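# Press the magnet-marked post's gauge pin fully in

## Task

Find the one post on the checking fixture that has a yellow magnet on it. Drive that post's gauge pin fully home and keep it there for one second; after that it may spring back out. The three other pins must not be pushed, and the magnet must stay in its place.

## Robot and tools

Robot: two six-joint arms, left_arm and right_arm, each with a two-finger Robotiq-style parallel gripper. Each wrist carries a camera: cam_left_wrist and cam_right_wrist, both 896x504.

Frames. Scene frame: origin at table-top height midway between the arms, +z up, +x out over the table, left_arm on the +y side. The left base sits near (+0.060, +0.928, 0) m and the right base near (-0.064, -0.817, 0) m, each turned only slightly about z. Reported hand positions, orientations, velocities and Hand targets are in that arm's own base frame. Motion offsets, however, are along the axes of the arm's current Hand target. Gripper axes: fingers point along +z, they open and close along y, and a camera block sticks out about 10 cm toward +x. end_effector_position is the spot between the pads when shut; closed fingertips extend about 19 mm past it.

execute_actions(actions, cameras). actions is a list of actions; each action is a table of up to 15 rows, one row per 1/30 s step, and a short table repeats its last row to fill 15 steps (0.5 s per action). Every row has 18 numbers, all in [-1, 1], covering both arms even when one is idle: left dx, dy, dz, rx, ry, rz, gripper position, force_limit, speed, then the same nine for the right. The six pose numbers are an offset from the Hand target held at the start of that action, not from the previous row; 1.0 equals 0.6 m of travel or 180 degrees; rx, ry, rz form one rotation vector. Sending the same offset in a new action moves further. Six zeros re-request the current Hand target. Gripper position: +1 fully open (85 mm), about -0.8 pads touch, -1 closes until blocked. force_limit and speed (both start at +1) set grip strength and finger speed (roughly 20 to 150 mm/s). To leave a gripper unchanged, resend its last three numbers; 0 is a real command. cameras: list of names, ["all"], or []; images come by default only with an empty actions list.

move(target, speed, blend, stop_force, zero, blocking, cameras). target is one 18-number row or a list of up to 15 rows, same layout and scale; every row is an offset from the Hand targets at the move's start. Paths are straight, ignore obstacles, share a 10 s cap. speed: m/s, 0.002 to 4.2, default 0.25 (turns at twice that in rad/s), one value or one per target. blend: metres of corner rounding in a list; 0 stops at each. stop_force: newtons, 6 to 120, one value for both arms; an arm ends its path when its wrist sensor feels that much push against its travel, then backs off slightly but keeps some press. zero (only with stop_force, default true) re-zeroes the sensor first. blocking=false returns after about 0.5 s while the move continues; not allowed with stop_force. The result adds a move: line such as done, off_target, moving, held or fault, plus limits=paced (pose clipped) or limits=held (steps withheld). Steer paths around an arm's own base.

wait(seconds 0 to 10): lets time pass with commands held. stop(): brakes a running move. zoom_image(camera, region=[x0, y0, x1, y1] pixels, at most 504 by 504) on the latest image. zero_wrist_force(arm). read_manual(section) gives only licence texts. finished_scene(scene) ends the scene for good; after ending scene 1 make no further call in that reply.

Result lines: end_effector_position (m), quat_wxyz, velocities; Hand target (base for the next offsets; the gripper often stops a bit short, and any next command asks for it again); Tool commands; object_status (0 moving, 1 blocked while opening, 2 blocked while closing, i.e. gripping, 3 reached position or fully shut); position_measured in counts (3 open, 230 pads together); Wrist force and torque along the gripper's axes, with a peak line; joint torques; motor temperatures; step readings of position within an action call.

Limits and hazards. Orientation commands are clipped to 32 degrees from the measured one per step. Joint speed caps apply. The arms are stiff: aiming even a little beyond a rigid contact can fault; press slowly with stop_force and a target only modestly past the pin. To release a press, command back beyond the gripper, without stop_force. Keep the arms from touching each other; the clearance check can hold commands but does not guarantee safety. Motors hotter than 70 °C show MOTOR HOT; at 85 °C the arm brakes for 30 to 60 s. Anything that falls or ends up off the table fails the scene; slams and hard hits lower or fail it. Do not bump the magnet or the other pins.

Each tool is called in YAML: its name, and indented under it one key for each argument.

## Session

execute_actions:
  actions: []

Scene clock: 0.00 s.
left_arm: end_effector_position=(+0.6452, +0.5338, +0.3687) position_measured=3 object_status=3 end_effector_quat_wxyz=(+0.054, +0.895, -0.431, +0.101) | right_arm: end_effector_position=(+1.0094, -0.4085, +0.1239) position_measured=3 object_status=3 end_effector_quat_wxyz=(+0.497, -0.362, -0.574, -0.541)
Joint positions: left_arm=[0.541 -1.507 2.094 -2.179 -1.799 -1.706] | right_arm=[2.693 -2.576 -1.22 -2.623 2.507 -0.374]
Joint velocities: within noise
Joint torques (N m): no reading
Motor temperatures (°C): left_arm=[24 36 26 39 35 34] | right_arm=[29 36 36 38 34 39]
Wrist force (N): no reading
Wrist torque (N m): no reading
Wrist force, peak (N): no reading
Hand target: left_arm +0.6452, +0.5338, +0.3687; +0.054, +0.895, -0.431, +0.101 | right_arm +1.0094, -0.4085, +0.1239; +0.497, -0.362, -0.574, -0.541
Tool commands: left_gripper/position=+1.0 left_gripper/force_limit=+1.0 left_gripper/speed=+1.0 right_gripper/position=+1.0 right_gripper/force_limit=+1.0 right_gripper/speed=+1.0

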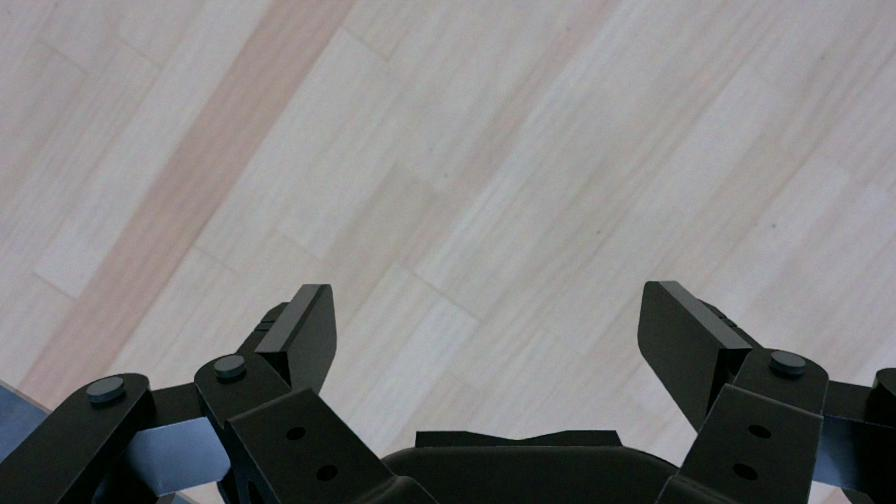

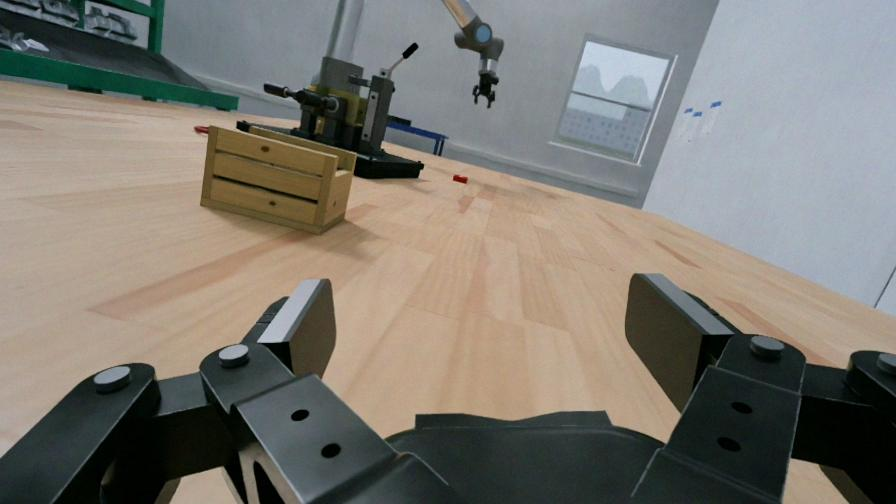

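zoom_image:
  camera: "cam_right_wrist"
  region: [180, 0, 520, 260]

Scaled by 1.482 from the camera's 896x504 image, which has a finer 1280x720 frame.

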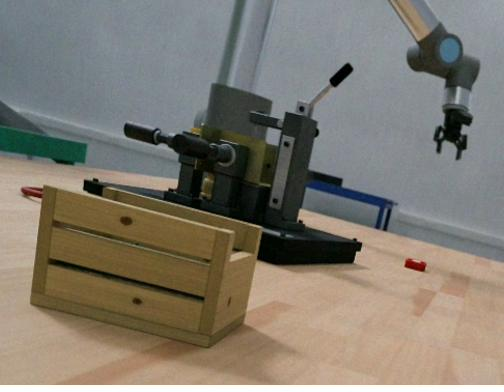

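move:
  target: [0.946,0.984,0.082,-0.185,0.233,0.259,-1,-1,-1,0,0,0,0,0,0,1,1,1]
  speed: 0.5
  cameras: ["cam_left_wrist"]

Scene clock: 6.17 s.
left_arm: end_effector_position=(+0.5355, -0.2747, +0.4550) position_measured=230 object_status=0 end_effector_quat_wxyz=(-0.397, -0.515, +0.701, -0.292) | right_arm: end_effector_position=(+1.0094, -0.4085, +0.1239) position_measured=3 object_status=3 end_effector_quat_wxyz=(+0.497, -0.362, -0.574, -0.541)
Joint positions: left_arm=[-0.328 -1.723 2.418 -2.309 -2.601 -1.62] | right_arm=[2.693 -2.576 -1.22 -2.623 2.507 -0.374]
Joint torques (N m): left_arm=[-23.05 -19.83 -63.79 -14.02 -9.66 -4.08] | right_arm=[-0.02 245.55 72.55 -4.2 -0.52 -1.31]
Wrist force (N): left_arm=[0.6 -0.3 0.5] | right_arm=[-0.2 0.1 0.2]
Wrist torque (N m): left_arm=[0.23 0.25 0.16] | right_arm=[0.02 0.03 0.00]
Wrist force, peak (N): left_arm=[2.8 -1.7 3.9] | right_arm=[0.1 0.5 0.4]
Hand target: left_arm +0.5355, -0.2747, +0.4550; -0.397, -0.515, +0.701, -0.292 | right_arm +1.0094, -0.4085, +0.1239; +0.497, -0.362, -0.574, -0.541
Off the commanded pose: left_arm 0.000 m, 0 deg | right_arm 0.000 m, 0 deg.
move: done
camera_calibration:
cam_left_wrist: T_world_to_cam=[[-0.94871, 0.31515, -0.0250985, 0.613055], [0.257031, 0.722652, -0.641646, 0.372148], [-0.184077, -0.615187, -0.76659, 0.408253], [0, 0, 0, 1]] pos_world=[0.561108, -0.210986, 0.567137]
Images, in order (width x height): cam_left_wrist 896x504.

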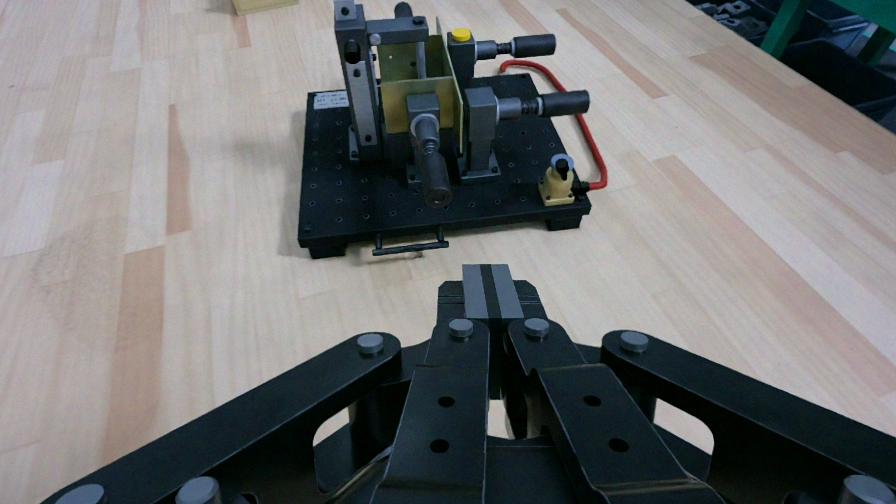

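move:
  target: [0.294,0.619,0.669,0.435,-0.037,-0.310,-1,-1,-1,0,0,0,0,0,0,1,1,1]
  speed: 0.5
  cameras: ["cam_left_wrist"]

move:
  target: [-0.198,0.483,0.178,0,0,0,-1,-1,-1,0,0,0,0,0,0,1,1,1]
  speed: 0.3
  cameras: ["cam_left_wrist"]

Scene clock: 10.47 s.
left_arm: end_effector_position=(+0.0515, -0.5793, +0.3997) position_measured=230 object_status=3 end_effector_quat_wxyz=(+0.043, +0.901, -0.088, +0.422) | right_arm: end_effector_position=(+1.0094, -0.4085, +0.1239) position_measured=3 object_status=3 end_effector_quat_wxyz=(+0.497, -0.362, -0.574, -0.541)
Joint positions: left_arm=[-2.299 -1.85 2.377 -1.555 -0.847 -5.456] | right_arm=[2.693 -2.576 -1.22 -2.623 2.507 -0.374]
Joint torques (N m): left_arm=[17.49 4.28 -112.71 -3.07 -1.37 -4.4] | right_arm=[0.9 241.03 72.37 -3.75 -0.46 -0.55]
Wrist force (N): left_arm=[0.7 -0.5 -0.2] | right_arm=[0.0 0.2 0.3]
Wrist torque (N m): left_arm=[0.09 0.16 0.20] | right_arm=[0.04 0.00 0.00]
Wrist force, peak (N): left_arm=[-0.3 -2.9 -1.8] | right_arm=[0.3 0.7 0.3]
Hand target: left_arm +0.0515, -0.5793, +0.3997; +0.043, +0.901, -0.088, +0.422 | right_arm +1.0094, -0.4085, +0.1239; +0.497, -0.362, -0.574, -0.541
Off the commanded pose: left_arm 0.000 m, 0 deg | right_arm 0.000 m, 0 deg.
move: done; limits=paced
camera_calibration:
cam_left_wrist: T_world_to_cam=[[-0.21664, -0.976067, -0.0189921, -0.539668], [-0.834698, 0.195282, -0.514922, 0.381337], [0.506307, -0.0956999, -0.857027, 0.390913], [0, 0, 0, 1]] pos_world=[0.00346582, -0.56381, 0.521133]
Images, in order (width x height): cam_left_wrist 896x504.

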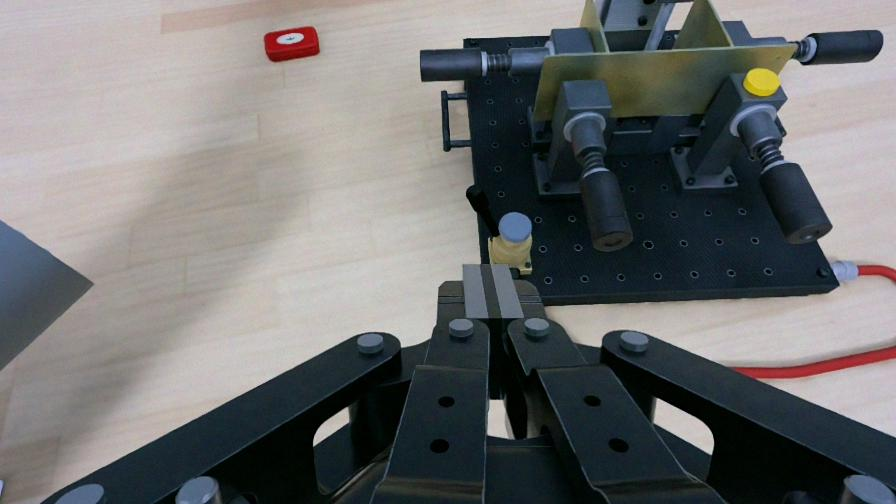

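Scene clock: 12.20 s.
left_arm: end_effector_position=(+0.0005, -0.8649, +0.2408) position_measured=230 object_status=3 end_effector_quat_wxyz=(+0.043, +0.901, -0.088, +0.422) | right_arm: end_effector_position=(+1.0094, -0.4085, +0.1239) position_measured=3 object_status=3 end_effector_quat_wxyz=(+0.497, -0.362, -0.574, -0.541)
Joint positions: left_arm=[-2.11 -1.325 2.194 -2.059 -0.762 -5.221] | right_arm=[2.693 -2.576 -1.22 -2.623 2.507 -0.374]
Joint torques (N m): left_arm=[23.74 -94.21 -98.7 -12.28 9.77 2.77] | right_arm=[-0.3 240.72 71.97 -4.17 -0.38 -0.65]
Wrist force (N): left_arm=[0.9 -0.2 -0.5] | right_arm=[0.1 0.3 0.1]
Wrist torque (N m): left_arm=[0.09 0.10 -0.14] | right_arm=[0.05 -0.01 0.00]
Wrist force, peak (N): left_arm=[2.1 -3.6 -1.1] | right_arm=[0.4 0.3 0.3]
Hand target: left_arm +0.0005, -0.8650, +0.2407; +0.043, +0.901, -0.088, +0.422 | right_arm +1.0094, -0.4085, +0.1239; +0.497, -0.362, -0.574, -0.541
Off the commanded pose: left_arm 0.000 m, 0 deg | right_arm 0.000 m, 0 deg.
move: done
camera_calibration:
cam_left_wrist: T_world_to_cam=[[-0.216497, -0.976098, -0.0190469, -0.832501], [-0.834661, 0.195176, -0.515022, 0.312616], [0.506429, -0.0956028, -0.856965, 0.253201], [0, 0, 0, 1]] pos_world=[-0.0475338, -0.84941, 0.362132]
Images, in order (width x height): cam_left_wrist 896x504.

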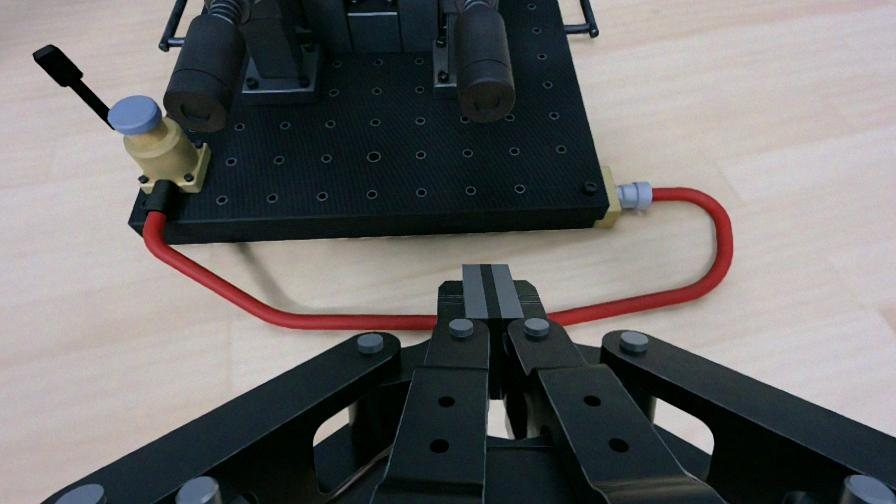

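move:
  target: [0.045,0.036,0.237,0,0,0,-1,-1,-1,0,0,0,0,0,0,1,1,1]
  speed: 0.25
  cameras: ["cam_left_wrist"]

Scene clock: 14.10 s.
left_arm: end_effector_position=(+0.1202, -0.9110, +0.1704) position_measured=230 object_status=3 end_effector_quat_wxyz=(+0.043, +0.901, -0.088, +0.422) | right_arm: end_effector_position=(+1.0094, -0.4085, +0.1239) position_measured=3 object_status=3 end_effector_quat_wxyz=(+0.497, -0.362, -0.574, -0.541)
Joint positions: left_arm=[-1.957 -1.205 2.222 -2.368 -0.717 -5.004] | right_arm=[2.693 -2.576 -1.22 -2.623 2.507 -0.374]
Joint torques (N m): left_arm=[21.34 -112.06 -37.95 -12.69 9.37 2.78] | right_arm=[0.53 242.86 72.15 -2.92 -0.86 -1.02]
Wrist force (N): left_arm=[1.0 0.2 -0.3] | right_arm=[0.3 0.2 0.2]
Wrist torque (N m): left_arm=[0.21 0.11 -0.15] | right_arm=[0.04 -0.05 0.00]
Wrist force, peak (N): left_arm=[0.8 -0.2 -3.4] | right_arm=[0.5 0.4 0.1]
Hand target: left_arm +0.1203, -0.9110, +0.1703; +0.043, +0.901, -0.088, +0.422 | right_arm +1.0094, -0.4085, +0.1239; +0.497, -0.362, -0.574, -0.541
Off the commanded pose: left_arm 0.000 m, 0 deg | right_arm 0.000 m, 0 deg.
move: done
camera_calibration:
cam_left_wrist: T_world_to_cam=[[-0.216497, -0.976098, -0.0190469, -0.852925], [-0.834661, 0.195176, -0.515022, 0.385265], [0.506429, -0.0956028, -0.856965, 0.127844], [0, 0, 0, 1]] pos_world=[0.0721662, -0.89551, 0.291732]
Images, in order (width x height): cam_left_wrist 896x504.

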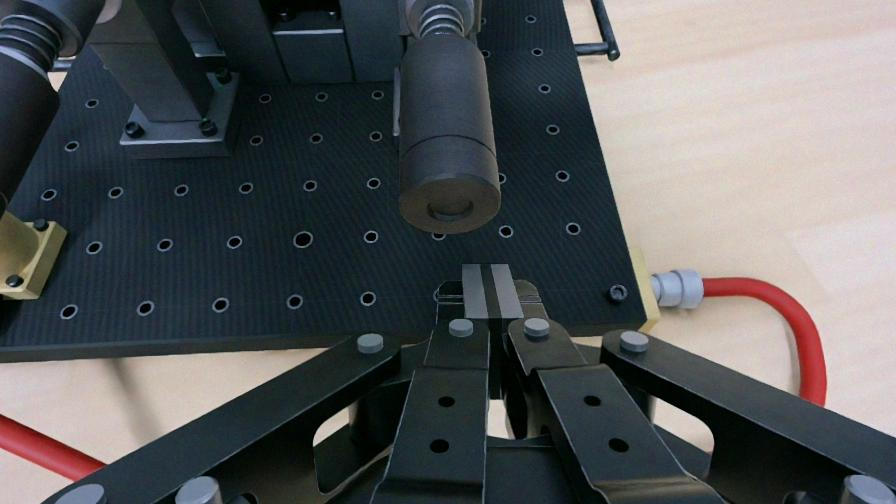

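move:
  target: [0.0193,-0.010,0.023,0,0,0,-1,-1,-1,0,0,0,0,0,0,1,1,1]
  speed: 0.1
  cameras: ["cam_left_wrist"]

move:
  target: [0.0429,0,0.0511,0,0,0,-1,-1,-1,0,0,0,0,0,0,1,1,1]
  speed: 0.015
  stop_force: 40
  cameras: ["cam_left_wrist"]

Scene clock: 15.53 s.
left_arm: end_effector_position=(+0.1390, -0.9087, +0.1703) position_measured=230 object_status=3 end_effector_quat_wxyz=(+0.043, +0.901, -0.088, +0.422) | right_arm: end_effector_position=(+1.0094, -0.4085, +0.1239) position_measured=3 object_status=3 end_effector_quat_wxyz=(+0.497, -0.362, -0.574, -0.541)
Joint positions: left_arm=[-1.938 -1.205 2.232 -2.4 -0.713 -4.975] | right_arm=[2.693 -2.576 -1.22 -2.623 2.507 -0.374]
Joint torques (N m): left_arm=[28.15 -164 -38.18 -12 10.18 1.43] | right_arm=[-3.07 247.27 71.9 -3.37 -1.19 -0.86]
Wrist force (N): left_arm=[1.4 0.2 -0.3] | right_arm=[0.0 0.4 0.3]
Wrist torque (N m): left_arm=[0.21 0.05 -0.16] | right_arm=[0.07 0.00 0.00]
Wrist force, peak (N): left_arm=[1.4 0.2 -0.3] | right_arm=[0.2 0.7 0.1]
Hand target: left_arm +0.1391, -0.9087, +0.1704; +0.043, +0.901, -0.088, +0.422 | right_arm +1.0094, -0.4085, +0.1239; +0.497, -0.362, -0.574, -0.541
Off the commanded pose: left_arm 0.000 m, 0 deg | right_arm 0.000 m, 0 deg.
move: done
camera_calibration:
cam_left_wrist: T_world_to_cam=[[-0.216497, -0.976098, -0.0190469, -0.84661], [-0.834661, 0.195176, -0.515022, 0.400508], [0.506429, -0.0956028, -0.856965, 0.118543], [0, 0, 0, 1]] pos_world=[0.0909662, -0.89321, 0.291732]
Images, in order (width x height): cam_left_wrist 896x504.

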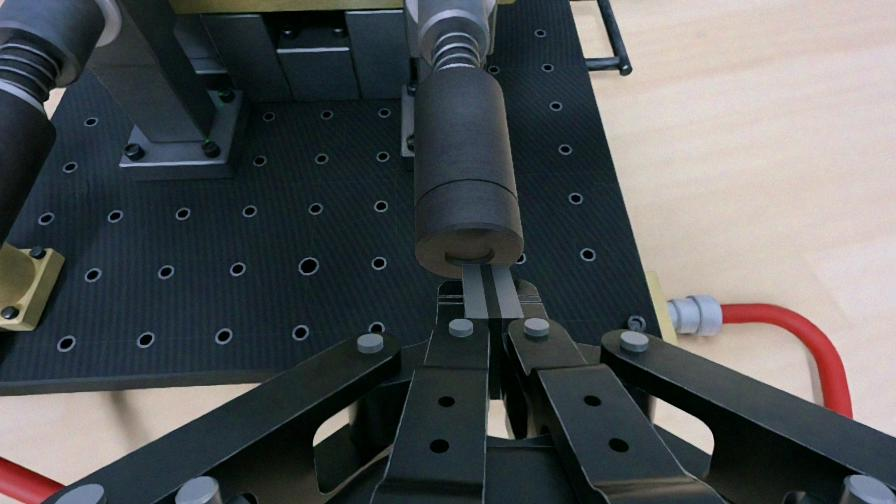

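Scene clock: 18.57 s.
left_arm: end_effector_position=(+0.1644, -0.9137, +0.1704) position_measured=230 object_status=3 end_effector_quat_wxyz=(+0.043, +0.901, -0.088, +0.422) | right_arm: end_effector_position=(+1.0094, -0.4085, +0.1239) position_measured=3 object_status=3 end_effector_quat_wxyz=(+0.497, -0.362, -0.574, -0.541)
Joint positions: left_arm=[-1.907 -1.197 2.232 -2.442 -0.707 -4.929] | right_arm=[2.693 -2.576 -1.22 -2.623 2.507 -0.374]
Joint torques (N m): left_arm=[7.66 -157.73 -42.6 -3.24 14.01 -4.5] | right_arm=[3.19 249.72 74.01 -3.75 -0.55 -0.81]
Wrist force (N): left_arm=[-18.7 3.2 -27.5] | right_arm=[-0.2 0.2 0.1]
Wrist torque (N m): left_arm=[0.19 0.05 0.14] | right_arm=[0.04 0.03 0.00]
Wrist force, peak (N): left_arm=[-47.6 -13.1 -83.4] | right_arm=[0.2 0.5 0.7]
Hand target: left_arm +0.1644, -0.9137, +0.1704; +0.043, +0.901, -0.088, +0.422 (not the last commanded pose) | right_arm +1.0094, -0.4085, +0.1239; +0.497, -0.362, -0.574, -0.541
Off the commanded pose: left_arm 0.014 m, 0 deg | right_arm 0.000 m, 0 deg.
move: contact (left_arm)
camera_calibration:
cam_left_wrist: T_world_to_cam=[[-0.216448, -0.976107, -0.0191312, -0.845979], [-0.83467, 0.195179, -0.515005, 0.422735], [0.506434, -0.0955037, -0.856973, 0.105378], [0, 0, 0, 1]] pos_world=[0.116366, -0.89821, 0.291832]
Images, in order (width x height): cam_left_wrist 896x504.

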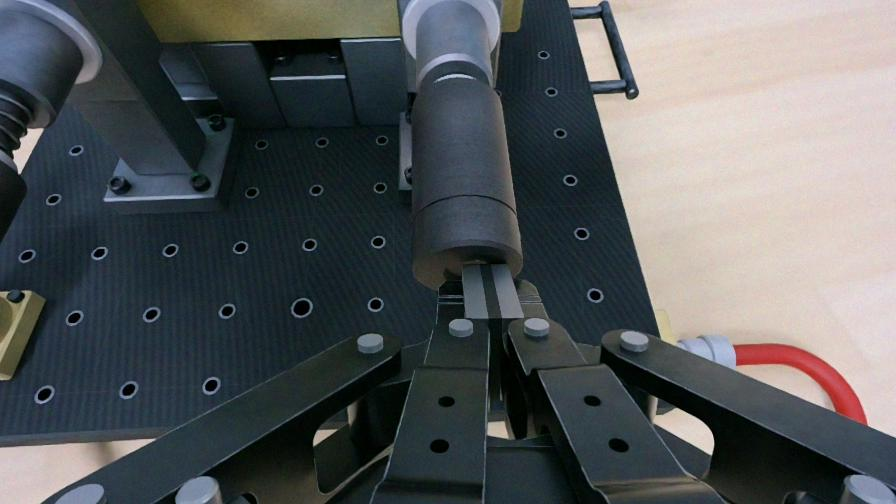

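move:
  target: [0.0043,0,0.0051,0,0,0,-1,-1,-1,0,0,0,0,0,0,1,1,1]
  speed: 0.003
  stop_force: 45
  zero: false

wait:
  seconds: 1.2
  cameras: ["cam_left_wrist"]

Scene clock: 19.57 s.
left_arm: end_effector_position=(+0.1646, -0.9137, +0.1704) position_measured=230 object_status=3 end_effector_quat_wxyz=(+0.043, +0.901, -0.088, +0.422) | right_arm: end_effector_position=(+1.0094, -0.4085, +0.1239) position_measured=3 object_status=3 end_effector_quat_wxyz=(+0.497, -0.362, -0.574, -0.541)
Joint positions: left_arm=[-1.907 -1.197 2.232 -2.443 -0.707 -4.929] | right_arm=[2.693 -2.576 -1.22 -2.623 2.507 -0.374]
Joint torques (N m): left_arm=[23.66 -153.16 -38.89 -3.49 15.91 -3.77] | right_arm=[1.5 243.96 73.11 -4.02 -0.19 -1.4]
Wrist force (N): left_arm=[-31.0 -1.1 -42.2] | right_arm=[0.0 0.6 0.2]
Wrist torque (N m): left_arm=[0.36 0.01 -0.10] | right_arm=[0.11 0.00 0.00]
Wrist force, peak (N): left_arm=[-32.5 -3.0 -42.5] | right_arm=[0.0 0.6 0.2]
Hand target: left_arm +0.1645, -0.9137, +0.1704; +0.043, +0.901, -0.088, +0.422 (not the last commanded pose) | right_arm +1.0094, -0.4085, +0.1239; +0.497, -0.362, -0.574, -0.541
Off the commanded pose: left_arm 0.004 m, 0 deg | right_arm 0.000 m, 0 deg.
move: contact (left_arm)

Scene clock: 20.77 s.
left_arm: end_effector_position=(+0.1645, -0.9137, +0.1704) position_measured=230 object_status=3 end_effector_quat_wxyz=(+0.043, +0.901, -0.088, +0.422) | right_arm: end_effector_position=(+1.0094, -0.4085, +0.1239) position_measured=3 object_status=3 end_effector_quat_wxyz=(+0.497, -0.362, -0.574, -0.541)
Joint positions: left_arm=[-1.907 -1.197 2.232 -2.443 -0.707 -4.929] | right_arm=[2.693 -2.576 -1.22 -2.623 2.507 -0.374]
Joint torques (N m): left_arm=[18.4 -156.75 -36.99 -3.62 15.75 -3.9] | right_arm=[-0.17 240.94 72.68 -3.88 -1.01 -0.47]
Wrist force (N): left_arm=[-28.5 -0.3 -39.2] | right_arm=[-0.1 0.2 0.2]
Wrist torque (N m): left_arm=[0.31 0.03 -0.07] | right_arm=[0.04 0.02 0.00]
Wrist force, peak (N): left_arm=[-31.0 -0.7 -42.2] | right_arm=[0.4 0.6 0.2]
Hand target: left_arm +0.1645, -0.9137, +0.1704; +0.043, +0.901, -0.088, +0.422 (not the last commanded pose) | right_arm +1.0094, -0.4085, +0.1239; +0.497, -0.362, -0.574, -0.541
Tool commands: left_gripper/position=-1.0 left_gripper/force_limit=-1.0 left_gripper/speed=-1.0 right_gripper/position=+1.0 right_gripper/force_limit=+1.0 right_gripper/speed=+1.0
Off the commanded pose: left_arm 0.004 m, 0 deg | right_arm 0.000 m, 0 deg.
wait: 1.20 s; at rest by 0.17 s
camera_calibration:
cam_left_wrist: T_world_to_cam=[[-0.216497, -0.976098, -0.0190469, -0.845968], [-0.834661, 0.195176, -0.515022, 0.422819], [0.506429, -0.0956028, -0.856965, 0.105237], [0, 0, 0, 1]] pos_world=[0.116466, -0.89821, 0.291832]
Images, in order (width x height): cam_left_wrist 896x504.

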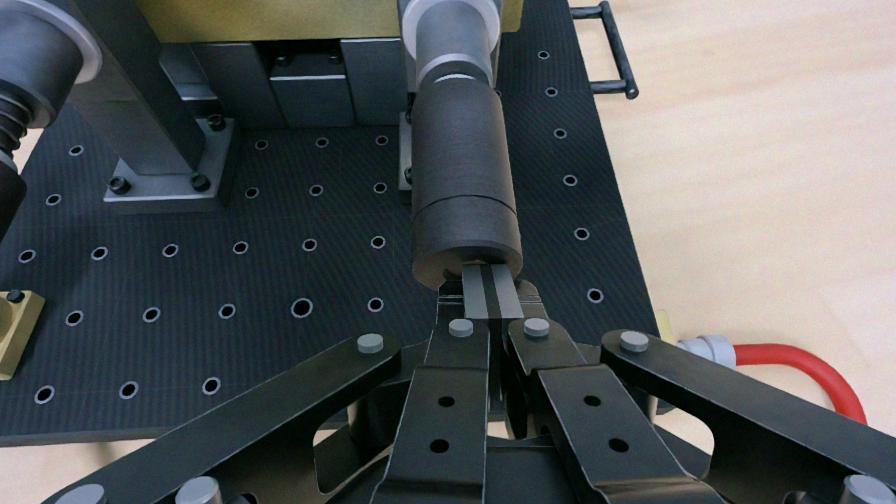

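move:
  target: [-0.043,0,-0.051,0,0,0,-1,-1,-1,0,0,0,0,0,0,1,1,1]
  speed: 0.06

finished_scene:
  scene: 1

Scene clock: 22.03 s.
left_arm: end_effector_position=(+0.1254, -0.9059, +0.1702) position_measured=230 object_status=3 end_effector_quat_wxyz=(+0.043, +0.901, -0.088, +0.422) | right_arm: end_effector_position=(+1.0094, -0.4085, +0.1239) position_measured=3 object_status=3 end_effector_quat_wxyz=(+0.497, -0.362, -0.574, -0.541)
Joint positions: left_arm=[-1.954 -1.208 2.231 -2.377 -0.716 -4.999] | right_arm=[2.693 -2.576 -1.22 -2.623 2.507 -0.374]
Joint torques (N m): left_arm=[-19.38 -159.41 -83.99 -3.83 -1.05 -4.89] | right_arm=[-2.9 242.16 73.08 -3.62 -0.14 -0.74]
Wrist force (N): left_arm=[-0.5 2.6 -0.4] | right_arm=[0.1 0.2 0.2]
Wrist torque (N m): left_arm=[0.65 0.39 0.19] | right_arm=[0.03 -0.01 0.00]
Wrist force, peak (N): left_arm=[-28.7 -0.1 -39.5] | right_arm=[0.2 0.4 0.4]
Hand target: left_arm +0.1253, -0.9059, +0.1703; +0.043, +0.901, -0.088, +0.422 | right_arm +1.0094, -0.4085, +0.1239; +0.497, -0.362, -0.574, -0.541
Off the commanded pose: left_arm 0.000 m, 0 deg | right_arm 0.000 m, 0 deg.
move: done

The scene is finished: the task was done.


## Next scene

The same job, from a new start.

execute_actions:
  actions: []

Scene clock: 0.00 s.
left_arm: end_effector_position=(+1.6020, +0.5513, +0.3701) position_measured=3 object_status=3 end_effector_quat_wxyz=(-0.049, +0.940, +0.190, +0.279) | right_arm: end_effector_position=(+0.4481, +0.4679, +0.3319) position_measured=3 object_status=3 end_effector_quat_wxyz=(-0.272, +0.502, +0.649, +0.503)
Joint positions: left_arm=[0.193 -0.686 0.985 -2.439 -1.472 -3.319] | right_arm=[4.007 -1.969 -2.772 1.193 2.076 2.519]
Joint velocities: within noise
Joint torques (N m): no reading
Motor temperatures (°C): left_arm=[24 35 26 38 34 34] | right_arm=[28 35 36 37 34 38]
Wrist force (N): no reading
Wrist torque (N m): no reading
Wrist force, peak (N): no reading
Hand target: left_arm +1.6020, +0.5513, +0.3701; -0.049, +0.940, +0.190, +0.279 | right_arm +0.4481, +0.4679, +0.3319; -0.272, +0.502, +0.649, +0.503
Tool commands: left_gripper/position=+1.0 left_gripper/force_limit=+1.0 left_gripper/speed=+1.0 right_gripper/position=+1.0 right_gripper/force_limit=+1.0 right_gripper/speed=+1.0
camera_calibration:
cam_left_wrist: T_world_to_cam=[[0.359759, -0.933045, -0.000644322, -0.0546982], [-0.905937, -0.349141, -0.239538, 1.75183], [0.223274, 0.0867594, -0.970887, 0.0836019], [0, 0, 0, 1]] pos_world=[1.58806, 0.553346, 0.500761]
cam_right_wrist: T_world_to_cam=[[0.936397, -0.0141338, 0.350658, -0.517198], [0.256442, -0.654562, -0.711187, 0.443258], [0.239579, 0.755877, -0.609305, -0.132345], [0, 0, 0, 1]] pos_world=[0.40234, 0.382866, 0.41596]

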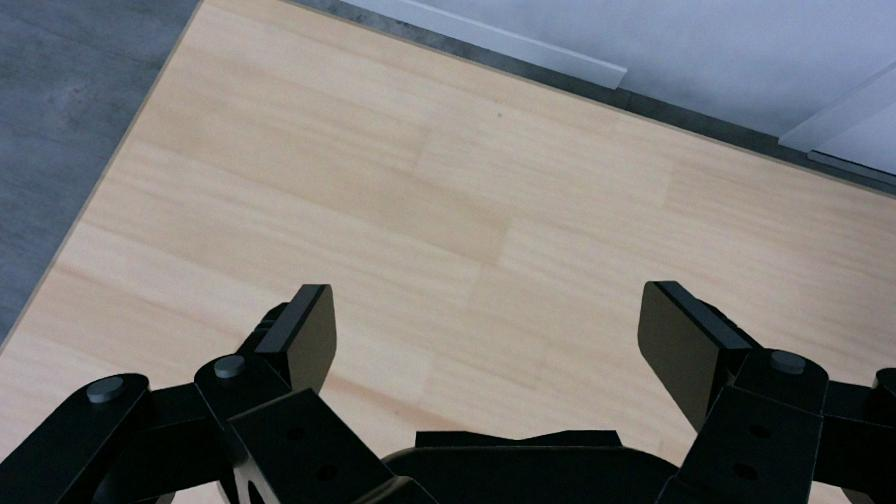

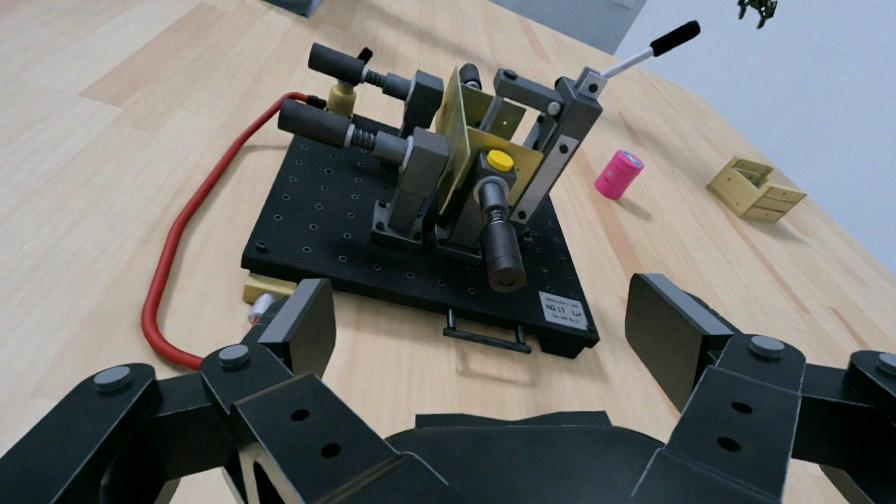

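move:
  target: [0,0,0,0,0,0,1,1,1,-0.200,0.0765,0.3437,0.076,-0.096,0.099,-1,-1,0]
  speed: 0.3
  cameras: ["cam_right_wrist"]

Scene clock: 2.50 s.
left_arm: end_effector_position=(+1.6020, +0.5513, +0.3701) position_measured=3 object_status=3 end_effector_quat_wxyz=(-0.049, +0.940, +0.190, +0.279) | right_arm: end_effector_position=(+0.5636, +0.6129, +0.1749) position_measured=232 object_status=3 end_effector_quat_wxyz=(-0.304, +0.630, +0.652, +0.294)
Joint positions: left_arm=[0.193 -0.686 0.985 -2.439 -1.472 -3.319] | right_arm=[4 -2.044 -2.489 0.54 2.117 2.605]
Joint torques (N m): left_arm=[-0.81 -271.99 -105.17 -11.72 0.72 -0.13] | right_arm=[-16.99 102.51 46.84 4.28 6.81 -7.49]
Wrist force (N): left_arm=[0.1 0.2 -0.2] | right_arm=[-0.6 0.9 -0.4]
Wrist torque (N m): left_arm=[0.04 -0.01 0.00] | right_arm=[0.33 0.41 -0.14]
Wrist force, peak (N): left_arm=[0.6 -0.5 -0.3] | right_arm=[0.2 2.3 3.0]
Hand target: left_arm +1.6020, +0.5513, +0.3701; -0.049, +0.940, +0.190, +0.279 | right_arm +0.5636, +0.6129, +0.1749; -0.304, +0.630, +0.652, +0.294
Off the commanded pose: left_arm 0.000 m, 0 deg | right_arm 0.000 m, 0 deg.
move: done
camera_calibration:
cam_right_wrist: T_world_to_cam=[[0.999422, 0.0206532, -0.0270065, -0.558998], [0.00362259, -0.854508, -0.519426, 0.628358], [-0.033805, 0.519028, -0.854089, -0.0231272], [0, 0, 0, 1]] pos_world=[0.555617, 0.560486, 0.291536]
Images, in order (width x height): cam_right_wrist 896x504.

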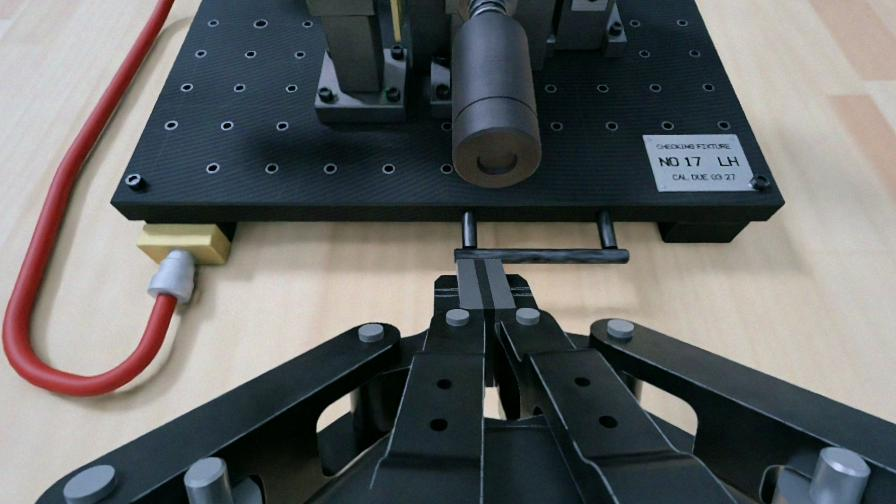

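move:
  target: [0,0,0,0,0,0,1,1,1,0.0271,0.0133,0.0556,0,0,0,-1,-1,0]
  speed: 0.12
  cameras: ["cam_right_wrist"]

zero_wrist_force:
  arm: "right_arm"

move:
  target: [0,0,0,0,0,0,1,1,1,0.0214,0,0.0255,0,0,0,-1,-1,0]
  speed: 0.03
  stop_force: 45
  zero: false
  cameras: ["cam_right_wrist"]

Scene clock: 4.07 s.
left_arm: end_effector_position=(+1.6020, +0.5513, +0.3701) position_measured=3 object_status=3 end_effector_quat_wxyz=(-0.049, +0.940, +0.190, +0.279) | right_arm: end_effector_position=(+0.5704, +0.6490, +0.1659) position_measured=232 object_status=3 end_effector_quat_wxyz=(-0.304, +0.630, +0.652, +0.294)
Joint positions: left_arm=[0.193 -0.686 0.985 -2.439 -1.472 -3.319] | right_arm=[4.028 -2.073 -2.452 0.543 2.099 2.629]
Joint torques (N m): left_arm=[-0.57 -270.55 -102.31 -11.33 0.65 -1.27] | right_arm=[26.58 117.74 46.6 16.51 -2.98 5.95]
Wrist force (N): left_arm=[0.2 0.3 -0.1] | right_arm=[-0.3 0.8 -0.2]
Wrist torque (N m): left_arm=[0.05 -0.04 0.00] | right_arm=[0.35 0.31 -0.55]
Wrist force, peak (N): left_arm=[0.5 0.1 -0.1] | right_arm=[-0.7 0.4 -1.3]
Hand target: left_arm +1.6020, +0.5513, +0.3701; -0.049, +0.940, +0.190, +0.279 | right_arm +0.5704, +0.6492, +0.1659; -0.304, +0.630, +0.652, +0.294
Off the commanded pose: left_arm 0.000 m, 0 deg | right_arm 0.000 m, 0 deg.
move: done
camera_calibration:
cam_right_wrist: T_world_to_cam=[[0.999422, 0.020649, -0.0270092, -0.566681], [0.00362213, -0.854579, -0.519309, 0.654602], [-0.0338047, 0.518911, -0.85416, -0.0492862], [0, 0, 0, 1]] pos_world=[0.562317, 0.596685, 0.282537]
Images, in order (width x height): cam_right_wrist 896x504.

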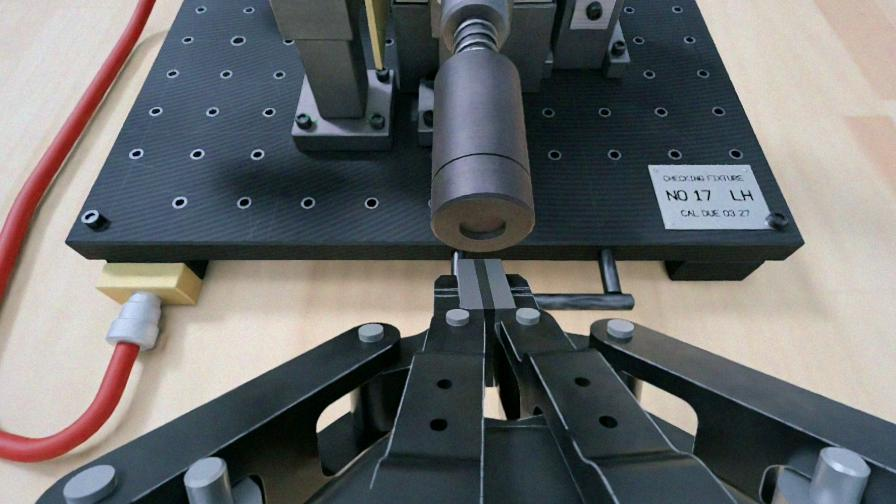

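Wrist force sensor zeroed.

Scene clock: 5.70 s.
left_arm: end_effector_position=(+1.6020, +0.5513, +0.3701) position_measured=3 object_status=3 end_effector_quat_wxyz=(-0.049, +0.940, +0.190, +0.279) | right_arm: end_effector_position=(+0.5697, +0.6691, +0.1659) position_measured=232 object_status=3 end_effector_quat_wxyz=(-0.304, +0.630, +0.652, +0.294)
Joint positions: left_arm=[0.193 -0.686 0.985 -2.439 -1.472 -3.319] | right_arm=[4.047 -2.079 -2.435 0.541 2.086 2.645]
Joint torques (N m): left_arm=[-0.42 -275.51 -104.83 -11.88 1.32 -0.7] | right_arm=[31.57 112.14 54.26 6.15 -0.51 5.4]
Wrist force (N, zeroed by zero_wrist_force on right_arm): left_arm=[0.2 0.2 -0.1] | right_arm=[-6.1 2.3 -6.8]
Wrist torque (N m, zeroed by zero_wrist_force on right_arm): left_arm=[0.04 -0.04 0.00] | right_arm=[-0.06 0.01 0.09]
Wrist force, peak (N, zeroed by zero_wrist_force on right_arm): left_arm=[0.6 -0.2 -0.2] | right_arm=[-6.6 2.2 -7.2]
Hand target: left_arm +1.6020, +0.5513, +0.3701; -0.049, +0.940, +0.190, +0.279 | right_arm +0.5697, +0.6691, +0.1659; -0.304, +0.630, +0.652, +0.294
Off the commanded pose: left_arm 0.000 m, 0 deg | right_arm 0.000 m, 0 deg.
move: done
camera_calibration:
cam_right_wrist: T_world_to_cam=[[0.999422, 0.020649, -0.0270092, -0.566499], [0.00362213, -0.854579, -0.519309, 0.671729], [-0.0338047, 0.518911, -0.85416, -0.059822], [0, 0, 0, 1]] pos_world=[0.561717, 0.616785, 0.282437]
Images, in order (width x height): cam_right_wrist 896x504.

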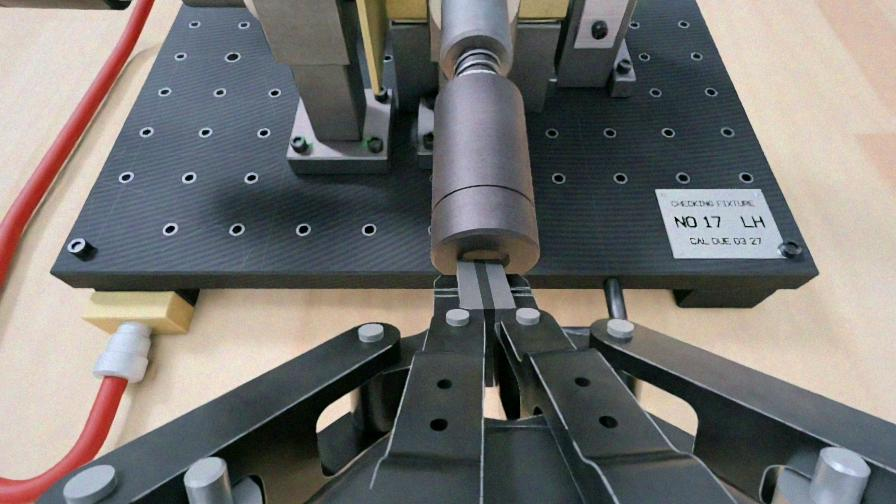

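move:
  target: [0,0,0,0,0,0,1,1,1,0.0236,0,0.0281,0,0,0,-1,-1,0]
  speed: 0.008
  stop_force: 45
  zero: false
  cameras: ["cam_right_wrist"]

Scene clock: 8.57 s.
left_arm: end_effector_position=(+1.6020, +0.5513, +0.3701) position_measured=3 object_status=3 end_effector_quat_wxyz=(-0.049, +0.940, +0.190, +0.279) | right_arm: end_effector_position=(+0.5693, +0.6818, +0.1658) position_measured=232 object_status=3 end_effector_quat_wxyz=(-0.304, +0.630, +0.652, +0.294)
Joint positions: left_arm=[0.193 -0.686 0.985 -2.439 -1.472 -3.319] | right_arm=[4.059 -2.083 -2.424 0.539 2.078 2.655]
Joint torques (N m): left_arm=[-3.06 -274.12 -104.72 -12.07 1.01 -0.56] | right_arm=[9.68 137.34 44.28 13.1 12.34 -6.95]
Wrist force (N, zeroed by zero_wrist_force on right_arm): left_arm=[0.1 -0.4 -0.3] | right_arm=[-23.4 1.0 -45.3]
Wrist torque (N m, zeroed by zero_wrist_force on right_arm): left_arm=[-0.06 -0.01 0.00] | right_arm=[-0.15 0.11 0.22]
Wrist force, peak (N, zeroed by zero_wrist_force on right_arm): left_arm=[0.3 0.5 -0.3] | right_arm=[-35.2 -0.5 -71.4]
Hand target: left_arm +1.6020, +0.5513, +0.3701; -0.049, +0.940, +0.190, +0.279 | right_arm +0.5693, +0.6817, +0.1658; -0.304, +0.630, +0.652, +0.294 (not the last commanded pose)
Off the commanded pose: left_arm 0.000 m, 0 deg | right_arm 0.009 m, 0 deg.
move: contact (right_arm)
camera_calibration:
cam_right_wrist: T_world_to_cam=[[0.999419, 0.0206996, -0.0270954, -0.566365], [0.00362064, -0.854579, -0.519309, 0.682499], [-0.0339046, 0.518909, -0.854157, -0.0663176], [0, 0, 0, 1]] pos_world=[0.561316, 0.629385, 0.282436]
Images, in order (width x height): cam_right_wrist 896x504.

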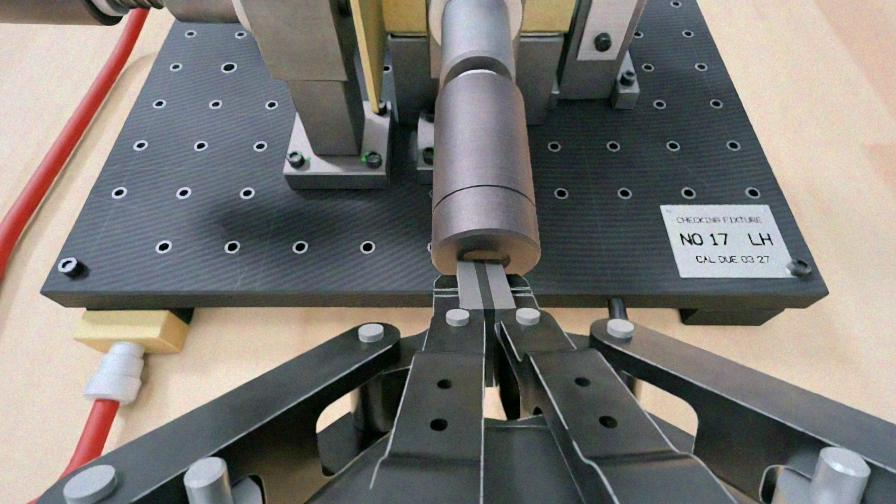

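wait:
  seconds: 1.1

move:
  target: [0,0,0,0,0,0,1,1,1,-0.038,0,-0.045,0,0,0,-1,-1,0]
  speed: 0.08

finished_scene:
  scene: 2

Scene clock: 9.93 s.
left_arm: end_effector_position=(+1.6020, +0.5513, +0.3701) position_measured=3 object_status=3 end_effector_quat_wxyz=(-0.049, +0.940, +0.190, +0.279) | right_arm: end_effector_position=(+0.5693, +0.6817, +0.1658) position_measured=232 object_status=3 end_effector_quat_wxyz=(-0.304, +0.630, +0.652, +0.294)
Joint positions: left_arm=[0.193 -0.686 0.985 -2.439 -1.472 -3.319] | right_arm=[4.059 -2.083 -2.424 0.539 2.078 2.655]
Joint torques (N m): left_arm=[-0.78 -272.19 -103.94 -11.77 1.03 -0.97] | right_arm=[12.01 147.12 41.77 13.32 10.81 -7.43]
Wrist force (N, zeroed by zero_wrist_force on right_arm): left_arm=[0.2 0.1 -0.1] | right_arm=[-21.2 1.5 -42.9]
Wrist torque (N m, zeroed by zero_wrist_force on right_arm): left_arm=[0.01 -0.04 0.00] | right_arm=[-0.13 0.14 0.22]
Wrist force, peak (N, zeroed by zero_wrist_force on right_arm): left_arm=[0.3 -0.3 -0.4] | right_arm=[-23.2 1.1 -45.2]
Hand target: left_arm +1.6020, +0.5513, +0.3701; -0.049, +0.940, +0.190, +0.279 | right_arm +0.5693, +0.6817, +0.1658; -0.304, +0.630, +0.652, +0.294 (not the last commanded pose)
Tool commands: left_gripper/position=+1.0 left_gripper/force_limit=+1.0 left_gripper/speed=+1.0 right_gripper/position=-1.0 right_gripper/force_limit=-1.0 right_gripper/speed=+0.0
Off the commanded pose: left_arm 0.000 m, 0 deg | right_arm 0.009 m, 0 deg.
wait: 1.10 s; at rest from the start

Scene clock: 10.80 s.
left_arm: end_effector_position=(+1.6020, +0.5513, +0.3701) position_measured=3 object_status=3 end_effector_quat_wxyz=(-0.049, +0.940, +0.190, +0.279) | right_arm: end_effector_position=(+0.5705, +0.6466, +0.1657) position_measured=232 object_status=3 end_effector_quat_wxyz=(-0.304, +0.630, +0.652, +0.294)
Joint positions: left_arm=[0.193 -0.686 0.985 -2.439 -1.472 -3.319] | right_arm=[4.025 -2.072 -2.454 0.544 2.101 2.626]
Joint torques (N m): left_arm=[-1.4 -270.52 -103.88 -11.86 0.39 -1.48] | right_arm=[-17.22 157.49 11.44 17.17 6.4 -8.12]
Wrist force (N, zeroed by zero_wrist_force on right_arm): left_arm=[0.2 0.0 -0.1] | right_arm=[0.7 -0.4 0.8]
Wrist torque (N m, zeroed by zero_wrist_force on right_arm): left_arm=[0.01 -0.03 -0.01] | right_arm=[-0.07 -0.13 0.40]
Wrist force, peak (N, zeroed by zero_wrist_force on right_arm): left_arm=[0.6 -0.3 -0.3] | right_arm=[-20.7 1.7 -42.1]
Hand target: left_arm +1.6020, +0.5513, +0.3701; -0.049, +0.940, +0.190, +0.279 | right_arm +0.5705, +0.6464, +0.1657; -0.304, +0.630, +0.652, +0.294
Off the commanded pose: left_arm 0.000 m, 0 deg | right_arm 0.000 m, 0 deg.
move: done

The scene is finished: the task was done.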